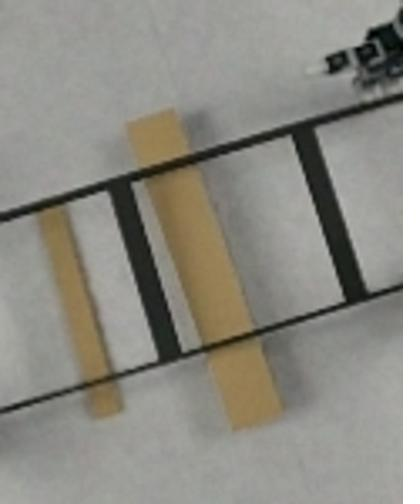

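>>> move(arm5={"target":[-1.43,-0.42,0.80,0,0,1,0],"speed":0.2}, arm8={"target":[1.465,-0.42,0.80,0,0,1,0],"speed":0.2})

>>> move(arm5={"target":[-1.43,-0.48,1.05,0,0,1,0],"speed":0.25}, arm8={"target":[1.465,-0.48,1.05,0,0,1,0],"speed":0.25}, cameras=["cam_high"])

>>> zoom_image(camera="cam_high", region=[600, 130, 760, 310])

>>> zoom_image(camera="cam_high", region=[180, 250, 340, 430])

Scene clock: 199.20 s.
Joint torques (N m): arm1=[1.2 1.55 8.42 1.94 0 0.01] | arm2=[-0.5 -26.81 18.28 1.55 0.05 -0.06] | arm3=[2.78 -30.15 15.65 1.68 -0.64 0.03] | arm4=[-1.61 0.67 8.25 2.67 0.14 -0.12] | arm5=[0.15 -9.23 4.9 1.07 0.53 0.09] | arm6=[0.15 -20.48 14.48 2.03 0.66 -0.16] | arm7=[1.14 -33.26 13.74 -0.23 0.3 -0.03] | arm8=[-0.56 -10.93 5.97 0.61 -0.37 0.01]
Motor temperatures (°C): arm1=[33 33 49 29 30 30] | arm2=[34 47 62 32 29 33] | arm3=[34 46 57 30 35 31] | arm4=[32 35 50 33 28 31] | arm5=[31 36 56 28 33 28] | arm6=[29 43 48 29 31 30] | arm7=[35 51 48 30 32 29] | arm8=[33 41 59 30 30 29]
Heat: arm1: hottest joint3_rad 49 °C; arm2: hottest joint3_rad 62 °C; arm3: hottest joint3_rad 57 °C; arm4: hottest joint3_rad 50 °C; arm5: hottest joint3_rad 56 °C; arm6: hottest joint3_rad 48 °C; arm7: hottest joint2_rad 51 °C; arm8: hottest joint3_rad 59 °C.
move: arm5 done; arm8 done
Joint velocities: within noise
arm1, arm2, arm3, arm4, arm6, arm7: as last shown
arm2.on_its_own: joint2_rad reads +1.533 and still pushes toward +1.360 since a time_out; joint3_rad reads +1.306 and still pushes toward +1.400 since a time_out
arm3.on_its_own: joint2_rad reads +1.627 and still pushes toward +1.450 since a time_out; joint3_rad reads +1.304 and still pushes toward +1.410 since a time_out
arm5.joint_positions: joint1_rad=+1.115 joint2_rad=+1.450 joint3_rad=+0.737 joint4_rad=-0.848 joint5_rad=-0.006 joint6_rad=+1.075 hand_index_mcp=-0.684 hand_index_abd=-0.002 hand_index_pip=-0.300 hand_index_dip=-0.003 hand_middle_mcp=-0.685 hand_middle_abd=+0.001 hand_middle_pip=-0.302 hand_middle_dip=-0.003 hand_ring_mcp=-0.692 hand_ring_abd=+0.002 hand_ring_pip=-0.302 hand_ring_dip=-0.002 hand_thumb_cmc=+0.701 hand_thumb_axl=+0.677 hand_thumb_mcp=-0.600 hand_thumb_ipl=+0.168 hand_current_limit=+0.750 hand_speed=-0.600
arm5.joint_status: not commanded
arm5.hand_state: goal,goal,goal,goal,goal,goal,goal,goal,goal,goal,goal,goal,goal,goal,goal,goal
arm5.index_mcp_current_ma: 30
arm5.index_abd_current_ma: -1
arm5.index_pip_current_ma: 0
arm5.index_dip_current_ma: -2
arm5.middle_mcp_current_ma: 26
arm5.middle_abd_current_ma: 1
arm5.middle_pip_current_ma: -1
arm5.middle_dip_current_ma: -2
arm5.ring_mcp_current_ma: 12
arm5.ring_abd_current_ma: 2
arm5.ring_pip_current_ma: -2
arm5.ring_dip_current_ma: -2
arm5.thumb_cmc_current_ma: 1
arm5.thumb_axl_current_ma: -1
arm5.thumb_mcp_current_ma: 0
arm5.thumb_ipl_current_ma: 0
arm5.hand_goal_index_mcp: -0.700
arm5.hand_goal_index_abd: 0.000
arm5.hand_goal_index_pip: -0.300
arm5.hand_goal_index_dip: 0.000
arm5.hand_goal_middle_mcp: -0.700
arm5.hand_goal_middle_abd: 0.000
arm5.hand_goal_middle_pip: -0.300
arm5.hand_goal_middle_dip: 0.000
arm5.hand_goal_ring_mcp: -0.700
arm5.hand_goal_ring_abd: 0.000
arm5.hand_goal_ring_pip: -0.300
arm5.hand_goal_ring_dip: 0.000
arm5.hand_goal_thumb_cmc: 0.700
arm5.hand_goal_thumb_axl: 0.678
arm5.hand_goal_thumb_mcp: -0.600
arm5.hand_goal_thumb_ipl: 0.168
arm5.hand: x=-1.4325 y=-0.4151 z=+0.8011 quat_wxyz=(+0.000, +0.000, +1.000, -0.001) (m; scene frame)
arm5.hand_target: x=-1.4301 y=-0.4199 z=+0.7999 quat_wxyz=(+0.000, +0.000, +1.000, +0.000) (m; scene frame)
arm5.hand_status: done (0.006 m and 0.2 deg from the pose sent, 0.152 m and 4.3 deg at the start)
arm7.on_its_own: joint2_rad reads +1.667 and still pushes toward +1.460 since a time_out; joint3_rad reads +1.233 and still pushes toward +1.330 since a time_out
arm8.joint_positions: joint1_rad=-1.081 joint2_rad=+1.480 joint3_rad=+0.663 joint4_rad=-0.762 joint5_rad=+0.017 joint6_rad=-1.045 hand_index_mcp=-0.683 hand_index_abd=-0.001 hand_index_pip=-0.296 hand_index_dip=-0.003 hand_middle_mcp=-0.685 hand_middle_abd=-0.002 hand_middle_pip=-0.302 hand_middle_dip=-0.003 hand_ring_mcp=-0.680 hand_ring_abd=+0.002 hand_ring_pip=-0.302 hand_ring_dip=-0.002 hand_thumb_cmc=+0.701 hand_thumb_axl=+0.677 hand_thumb_mcp=-0.600 hand_thumb_ipl=+0.168 hand_current_limit=+0.750 hand_speed=-0.600
arm8.joint_status: not commanded
arm8.hand_state: goal,goal,goal,goal,goal,goal,goal,goal,blocked,goal,goal,goal,goal,goal,goal,goal
arm8.index_mcp_current_ma: 25
arm8.index_abd_current_ma: -1
arm8.index_pip_current_ma: 3
arm8.index_dip_current_ma: -2
arm8.middle_mcp_current_ma: 21
arm8.middle_abd_current_ma: -1
arm8.middle_pip_current_ma: -1
arm8.middle_dip_current_ma: -2
arm8.ring_mcp_current_ma: 33
arm8.ring_abd_current_ma: 1
arm8.ring_pip_current_ma: -1
arm8.ring_dip_current_ma: -1
arm8.thumb_cmc_current_ma: 1
arm8.thumb_axl_current_ma: 0
arm8.thumb_mcp_current_ma: 0
arm8.thumb_ipl_current_ma: 0
arm8.hand_goal_index_mcp: -0.700
arm8.hand_goal_index_abd: 0.000
arm8.hand_goal_index_pip: -0.300
arm8.hand_goal_index_dip: 0.000
arm8.hand_goal_middle_mcp: -0.700
arm8.hand_goal_middle_abd: 0.000
arm8.hand_goal_middle_pip: -0.300
arm8.hand_goal_middle_dip: 0.000
arm8.hand_goal_ring_mcp: -0.700
arm8.hand_goal_ring_abd: 0.000
arm8.hand_goal_ring_pip: -0.300
arm8.hand_goal_ring_dip: 0.000
arm8.hand_goal_thumb_cmc: 0.700
arm8.hand_goal_thumb_axl: 0.678
arm8.hand_goal_thumb_mcp: -0.600
arm8.hand_goal_thumb_ipl: 0.168
arm8.hand: x=+1.4632 y=-0.4148 z=+0.7980 quat_wxyz=(-0.006, -0.005, +1.000, -0.005) (m; scene frame)
arm8.hand_target: x=+1.4649 y=-0.4199 z=+0.7998 quat_wxyz=(+0.000, +0.000, +1.000, +0.000) (m; scene frame)
arm8.hand_status: done (0.006 m and 1.0 deg from the pose sent, 0.153 m and 5.1 deg at the start)
pictures: none

Scene clock: 201.17 s.
Joint torques (N m): arm1=[1.08 1.55 8.4 1.95 0.01 0.03] | arm2=[-0.26 -26.75 18.32 1.47 0.09 -0.04] | arm3=[2.78 -30.33 15.6 1.72 -0.65 0.02] | arm4=[-1.61 0.62 8.24 2.69 0.14 -0.12] | arm5=[0.67 -5.42 11.92 0.31 0.53 0.11] | arm6=[0.15 -20.42 14.52 2.03 0.66 -0.17] | arm7=[1.26 -33.2 13.75 -0.2 0.29 -0.02] | arm8=[-0.79 -6.24 15.47 -0.27 -0.41 0.02]
Motor temperatures (°C): arm1=[33 33 49 29 30 30] | arm2=[34 47 62 32 29 33] | arm3=[34 46 57 30 35 31] | arm4=[32 35 50 33 28 31] | arm5=[31 36 57 28 33 28] | arm6=[29 43 48 29 31 30] | arm7=[35 52 48 30 32 29] | arm8=[33 41 59 30 30 29]
Heat: arm1: hottest joint3_rad 49 °C; arm2: hottest joint3_rad 62 °C; arm3: hottest joint3_rad 57 °C; arm4: hottest joint3_rad 50 °C; arm5: hottest joint3_rad 57 °C; arm6: hottest joint3_rad 48 °C; arm7: hottest joint2_rad 52 °C; arm8: hottest joint3_rad 59 °C.
move: arm5 off_target; arm8 off_target
Joint velocities: within noise
arm1.joint_positions: joint1_rad=-0.165 joint2_rad=+0.526 joint3_rad=+1.342 joint4_rad=-1.298 joint5_rad=-0.031 joint6_rad=+1.119 hand_index_mcp=+0.754 hand_index_abd=+0.001 hand_index_pip=+0.577 hand_index_dip=+0.696 hand_middle_mcp=+0.755 hand_middle_abd=+0.001 hand_middle_pip=+0.577 hand_middle_dip=+0.696 hand_ring_mcp=+0.754 hand_ring_abd=+0.001 hand_ring_pip=+0.577 hand_ring_dip=+0.696 hand_thumb_cmc=+0.714 hand_thumb_axl=+0.677 hand_thumb_mcp=+0.226 hand_thumb_ipl=+0.168 hand_current_limit=+0.400 hand_speed=-0.600
arm1.joint_status: not commanded
arm1.hand_state: goal,goal,goal,goal,goal,goal,goal,goal,goal,goal,goal,goal,goal,goal,goal,goal
arm1.index_mcp_current_ma: 1
arm1.index_abd_current_ma: 1
arm1.index_pip_current_ma: 1
arm1.index_dip_current_ma: 0
arm1.middle_mcp_current_ma: 1
arm1.middle_abd_current_ma: 1
arm1.middle_pip_current_ma: 1
arm1.middle_dip_current_ma: 0
arm1.ring_mcp_current_ma: 1
arm1.ring_abd_current_ma: 1
arm1.ring_pip_current_ma: 1
arm1.ring_dip_current_ma: 0
arm1.thumb_cmc_current_ma: 1
arm1.thumb_axl_current_ma: -1
arm1.thumb_mcp_current_ma: 0
arm1.thumb_ipl_current_ma: -1
arm1.hand_goal_index_mcp: 0.754
arm1.hand_goal_index_abd: 0.000
arm1.hand_goal_index_pip: 0.576
arm1.hand_goal_index_dip: 0.696
arm1.hand_goal_middle_mcp: 0.754
arm1.hand_goal_middle_abd: 0.000
arm1.hand_goal_middle_pip: 0.576
arm1.hand_goal_middle_dip: 0.696
arm1.hand_goal_ring_mcp: 0.754
arm1.hand_goal_ring_abd: 0.000
arm1.hand_goal_ring_pip: 0.576
arm1.hand_goal_ring_dip: 0.696
arm1.hand_goal_thumb_cmc: 0.714
arm1.hand_goal_thumb_axl: 0.678
arm1.hand_goal_thumb_mcp: 0.226
arm1.hand_goal_thumb_ipl: 0.168
arm1.hand: x=+0.9834 y=+0.4414 z=+1.3654 quat_wxyz=(+0.449, +0.697, -0.497, +0.256) (m; scene frame)
arm1.hand_target: x=+0.9839 y=+0.4449 z=+1.3754 quat_wxyz=(+0.458, +0.692, -0.493, +0.261) (m; scene frame)
arm1.hand_status: not commanded
arm2, arm3, arm6, arm7: as last shown
arm2.on_its_own: joint2_rad reads +1.533 and still pushes toward +1.360 since a time_out; joint3_rad reads +1.306 and still pushes toward +1.400 since a time_out
arm3.on_its_own: joint2_rad reads +1.627 and still pushes toward +1.450 since a time_out; joint3_rad reads +1.304 and still pushes toward +1.410 since a time_out
arm4.joint_positions: joint1_rad=+0.112 joint2_rad=+0.646 joint3_rad=+1.345 joint4_rad=-1.195 joint5_rad=+0.079 joint6_rad=+1.070 hand_index_mcp=+0.755 hand_index_abd=+0.000 hand_index_pip=+0.577 hand_index_dip=+0.696 hand_middle_mcp=+0.755 hand_middle_abd=+0.000 hand_middle_pip=+0.577 hand_middle_dip=+0.696 hand_ring_mcp=+0.755 hand_ring_abd=+0.000 hand_ring_pip=+0.577 hand_ring_dip=+0.696 hand_thumb_cmc=+0.715 hand_thumb_axl=+0.677 hand_thumb_mcp=+0.226 hand_thumb_ipl=+0.168 hand_current_limit=+0.400 hand_speed=-0.600
arm4.joint_status: not commanded
arm4.hand_state: goal,goal,goal,goal,goal,goal,goal,goal,goal,goal,goal,goal,goal,goal,goal,goal
arm4.index_mcp_current_ma: 1
arm4.index_abd_current_ma: 0
arm4.index_pip_current_ma: 0
arm4.index_dip_current_ma: 0
arm4.middle_mcp_current_ma: 0
arm4.middle_abd_current_ma: 0
arm4.middle_pip_current_ma: 0
arm4.middle_dip_current_ma: 0
arm4.ring_mcp_current_ma: 0
arm4.ring_abd_current_ma: 0
arm4.ring_pip_current_ma: 0
arm4.ring_dip_current_ma: 0
arm4.thumb_cmc_current_ma: 0
arm4.thumb_axl_current_ma: 0
arm4.thumb_mcp_current_ma: 0
arm4.thumb_ipl_current_ma: 0
arm4.hand_goal_index_mcp: 0.754
arm4.hand_goal_index_abd: 0.000
arm4.hand_goal_index_pip: 0.576
arm4.hand_goal_index_dip: 0.696
arm4.hand_goal_middle_mcp: 0.754
arm4.hand_goal_middle_abd: 0.000
arm4.hand_goal_middle_pip: 0.576
arm4.hand_goal_middle_dip: 0.696
arm4.hand_goal_ring_mcp: 0.754
arm4.hand_goal_ring_abd: 0.000
arm4.hand_goal_ring_pip: 0.576
arm4.hand_goal_ring_dip: 0.696
arm4.hand_goal_thumb_cmc: 0.714
arm4.hand_goal_thumb_axl: 0.678
arm4.hand_goal_thumb_mcp: 0.226
arm4.hand_goal_thumb_ipl: 0.168
arm4.hand: x=-1.1415 y=+0.3599 z=+1.2931 quat_wxyz=(+0.442, +0.760, -0.398, +0.261) (m; scene frame)
arm4.hand_target: x=-1.1417 y=+0.3625 z=+1.3034 quat_wxyz=(+0.450, +0.755, -0.396, +0.267) (m; scene frame)
arm4.hand_status: not commanded
arm5.joint_positions: joint1_rad=+1.288 joint2_rad=+1.116 joint3_rad=+1.098 joint4_rad=-1.582 joint5_rad=-0.005 joint6_rad=+1.248 hand_index_mcp=-0.684 hand_index_abd=-0.002 hand_index_pip=-0.300 hand_index_dip=-0.003 hand_middle_mcp=-0.685 hand_middle_abd=+0.001 hand_middle_pip=-0.302 hand_middle_dip=-0.003 hand_ring_mcp=-0.692 hand_ring_abd=+0.002 hand_ring_pip=-0.302 hand_ring_dip=-0.002 hand_thumb_cmc=+0.701 hand_thumb_axl=+0.677 hand_thumb_mcp=-0.600 hand_thumb_ipl=+0.168 hand_current_limit=+0.750 hand_speed=-0.600
arm5.joint_status: not commanded
arm5.hand_state: goal,goal,goal,goal,goal,goal,goal,goal,goal,goal,goal,goal,goal,goal,goal,goal
arm5.index_mcp_current_ma: 28
arm5.index_abd_current_ma: -1
arm5.index_pip_current_ma: 0
arm5.index_dip_current_ma: -2
arm5.middle_mcp_current_ma: 26
arm5.middle_abd_current_ma: 1
arm5.middle_pip_current_ma: -1
arm5.middle_dip_current_ma: -2
arm5.ring_mcp_current_ma: 12
arm5.ring_abd_current_ma: 2
arm5.ring_pip_current_ma: -2
arm5.ring_dip_current_ma: -2
arm5.thumb_cmc_current_ma: 1
arm5.thumb_axl_current_ma: -1
arm5.thumb_mcp_current_ma: 0
arm5.thumb_ipl_current_ma: 0
arm5.hand_goal_index_mcp: -0.700
arm5.hand_goal_index_abd: 0.000
arm5.hand_goal_index_pip: -0.300
arm5.hand_goal_index_dip: 0.000
arm5.hand_goal_middle_mcp: -0.700
arm5.hand_goal_middle_abd: 0.000
arm5.hand_goal_middle_pip: -0.300
arm5.hand_goal_middle_dip: 0.000
arm5.hand_goal_ring_mcp: -0.700
arm5.hand_goal_ring_abd: 0.000
arm5.hand_goal_ring_pip: -0.300
arm5.hand_goal_ring_dip: 0.000
arm5.hand_goal_thumb_cmc: 0.700
arm5.hand_goal_thumb_axl: 0.678
arm5.hand_goal_thumb_mcp: -0.600
arm5.hand_goal_thumb_ipl: 0.168
arm5.hand: x=-1.4164 y=-0.4813 z=+1.0304 quat_wxyz=(+0.018, +0.001, +1.000, -0.008) (m; scene frame)
arm5.hand_target: x=-1.4293 y=-0.4803 z=+1.0497 quat_wxyz=(+0.000, +0.000, +1.000, +0.000) (m; scene frame)
arm5.hand_status: off_target (0.024 m and 2.3 deg from the pose sent, 0.257 m and 0.2 deg at the start)
arm7.on_its_own: joint2_rad reads +1.667 and still pushes toward +1.460 since a time_out; joint3_rad reads +1.233 and still pushes toward +1.330 since a time_out
arm8.joint_positions: joint1_rad=-1.254 joint2_rad=+1.073 joint3_rad=+0.989 joint4_rad=-1.524 joint5_rad=+0.015 joint6_rad=-1.217 hand_index_mcp=-0.683 hand_index_abd=-0.001 hand_index_pip=-0.296 hand_index_dip=-0.003 hand_middle_mcp=-0.685 hand_middle_abd=-0.002 hand_middle_pip=-0.302 hand_middle_dip=-0.003 hand_ring_mcp=-0.681 hand_ring_abd=+0.002 hand_ring_pip=-0.302 hand_ring_dip=-0.002 hand_thumb_cmc=+0.701 hand_thumb_axl=+0.677 hand_thumb_mcp=-0.600 hand_thumb_ipl=+0.168 hand_current_limit=+0.750 hand_speed=-0.600
arm8.joint_status: not commanded
arm8.hand_state: goal,goal,goal,goal,goal,goal,goal,goal,goal,goal,goal,goal,goal,goal,goal,goal
arm8.index_mcp_current_ma: 25
arm8.index_abd_current_ma: -1
arm8.index_pip_current_ma: 3
arm8.index_dip_current_ma: -2
arm8.middle_mcp_current_ma: 21
arm8.middle_abd_current_ma: -1
arm8.middle_pip_current_ma: -1
arm8.middle_dip_current_ma: -2
arm8.ring_mcp_current_ma: 30
arm8.ring_abd_current_ma: 1
arm8.ring_pip_current_ma: -1
arm8.ring_dip_current_ma: -1
arm8.thumb_cmc_current_ma: 1
arm8.thumb_axl_current_ma: 0
arm8.thumb_mcp_current_ma: 0
arm8.thumb_ipl_current_ma: 0
arm8.hand_goal_index_mcp: -0.700
arm8.hand_goal_index_abd: 0.000
arm8.hand_goal_index_pip: -0.300
arm8.hand_goal_index_dip: 0.000
arm8.hand_goal_middle_mcp: -0.700
arm8.hand_goal_middle_abd: 0.000
arm8.hand_goal_middle_pip: -0.300
arm8.hand_goal_middle_dip: 0.000
arm8.hand_goal_ring_mcp: -0.700
arm8.hand_goal_ring_abd: 0.000
arm8.hand_goal_ring_pip: -0.300
arm8.hand_goal_ring_dip: 0.000
arm8.hand_goal_thumb_cmc: 0.700
arm8.hand_goal_thumb_axl: 0.678
arm8.hand_goal_thumb_mcp: -0.600
arm8.hand_goal_thumb_ipl: 0.168
arm8.hand: x=+1.4493 y=-0.4805 z=+1.0250 quat_wxyz=(-0.021, -0.005, +1.000, -0.009) (m; scene frame)
arm8.hand_target: x=+1.4640 y=-0.4803 z=+1.0497 quat_wxyz=(+0.000, +0.000, +1.000, +0.000) (m; scene frame)
arm8.hand_status: off_target (0.030 m and 2.7 deg from the pose sent, 0.260 m and 1.0 deg at the start)
pictures: cam_high
Images, in order (width x height): cam_high 896x504.

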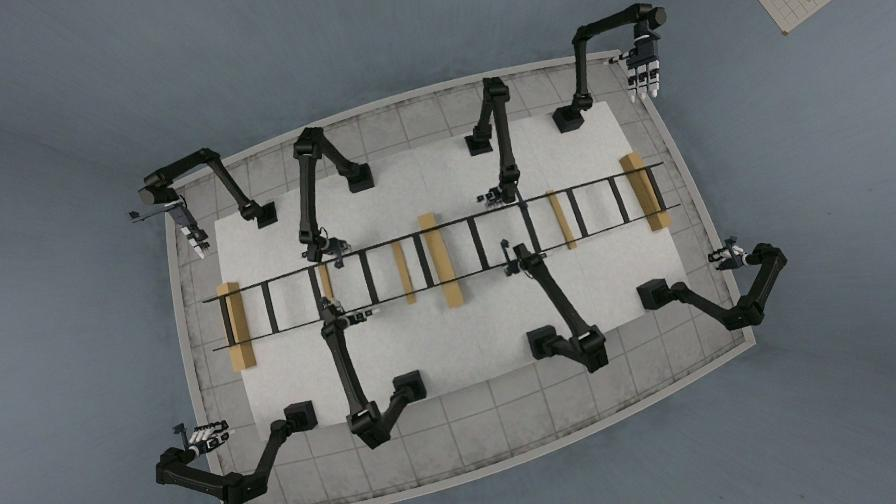

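Scaled by 2.800.

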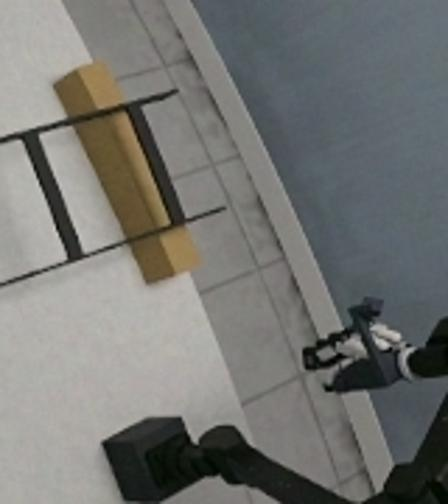

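Scaled by 2.800.

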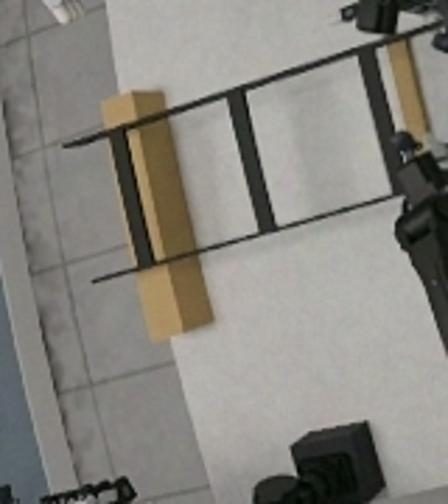

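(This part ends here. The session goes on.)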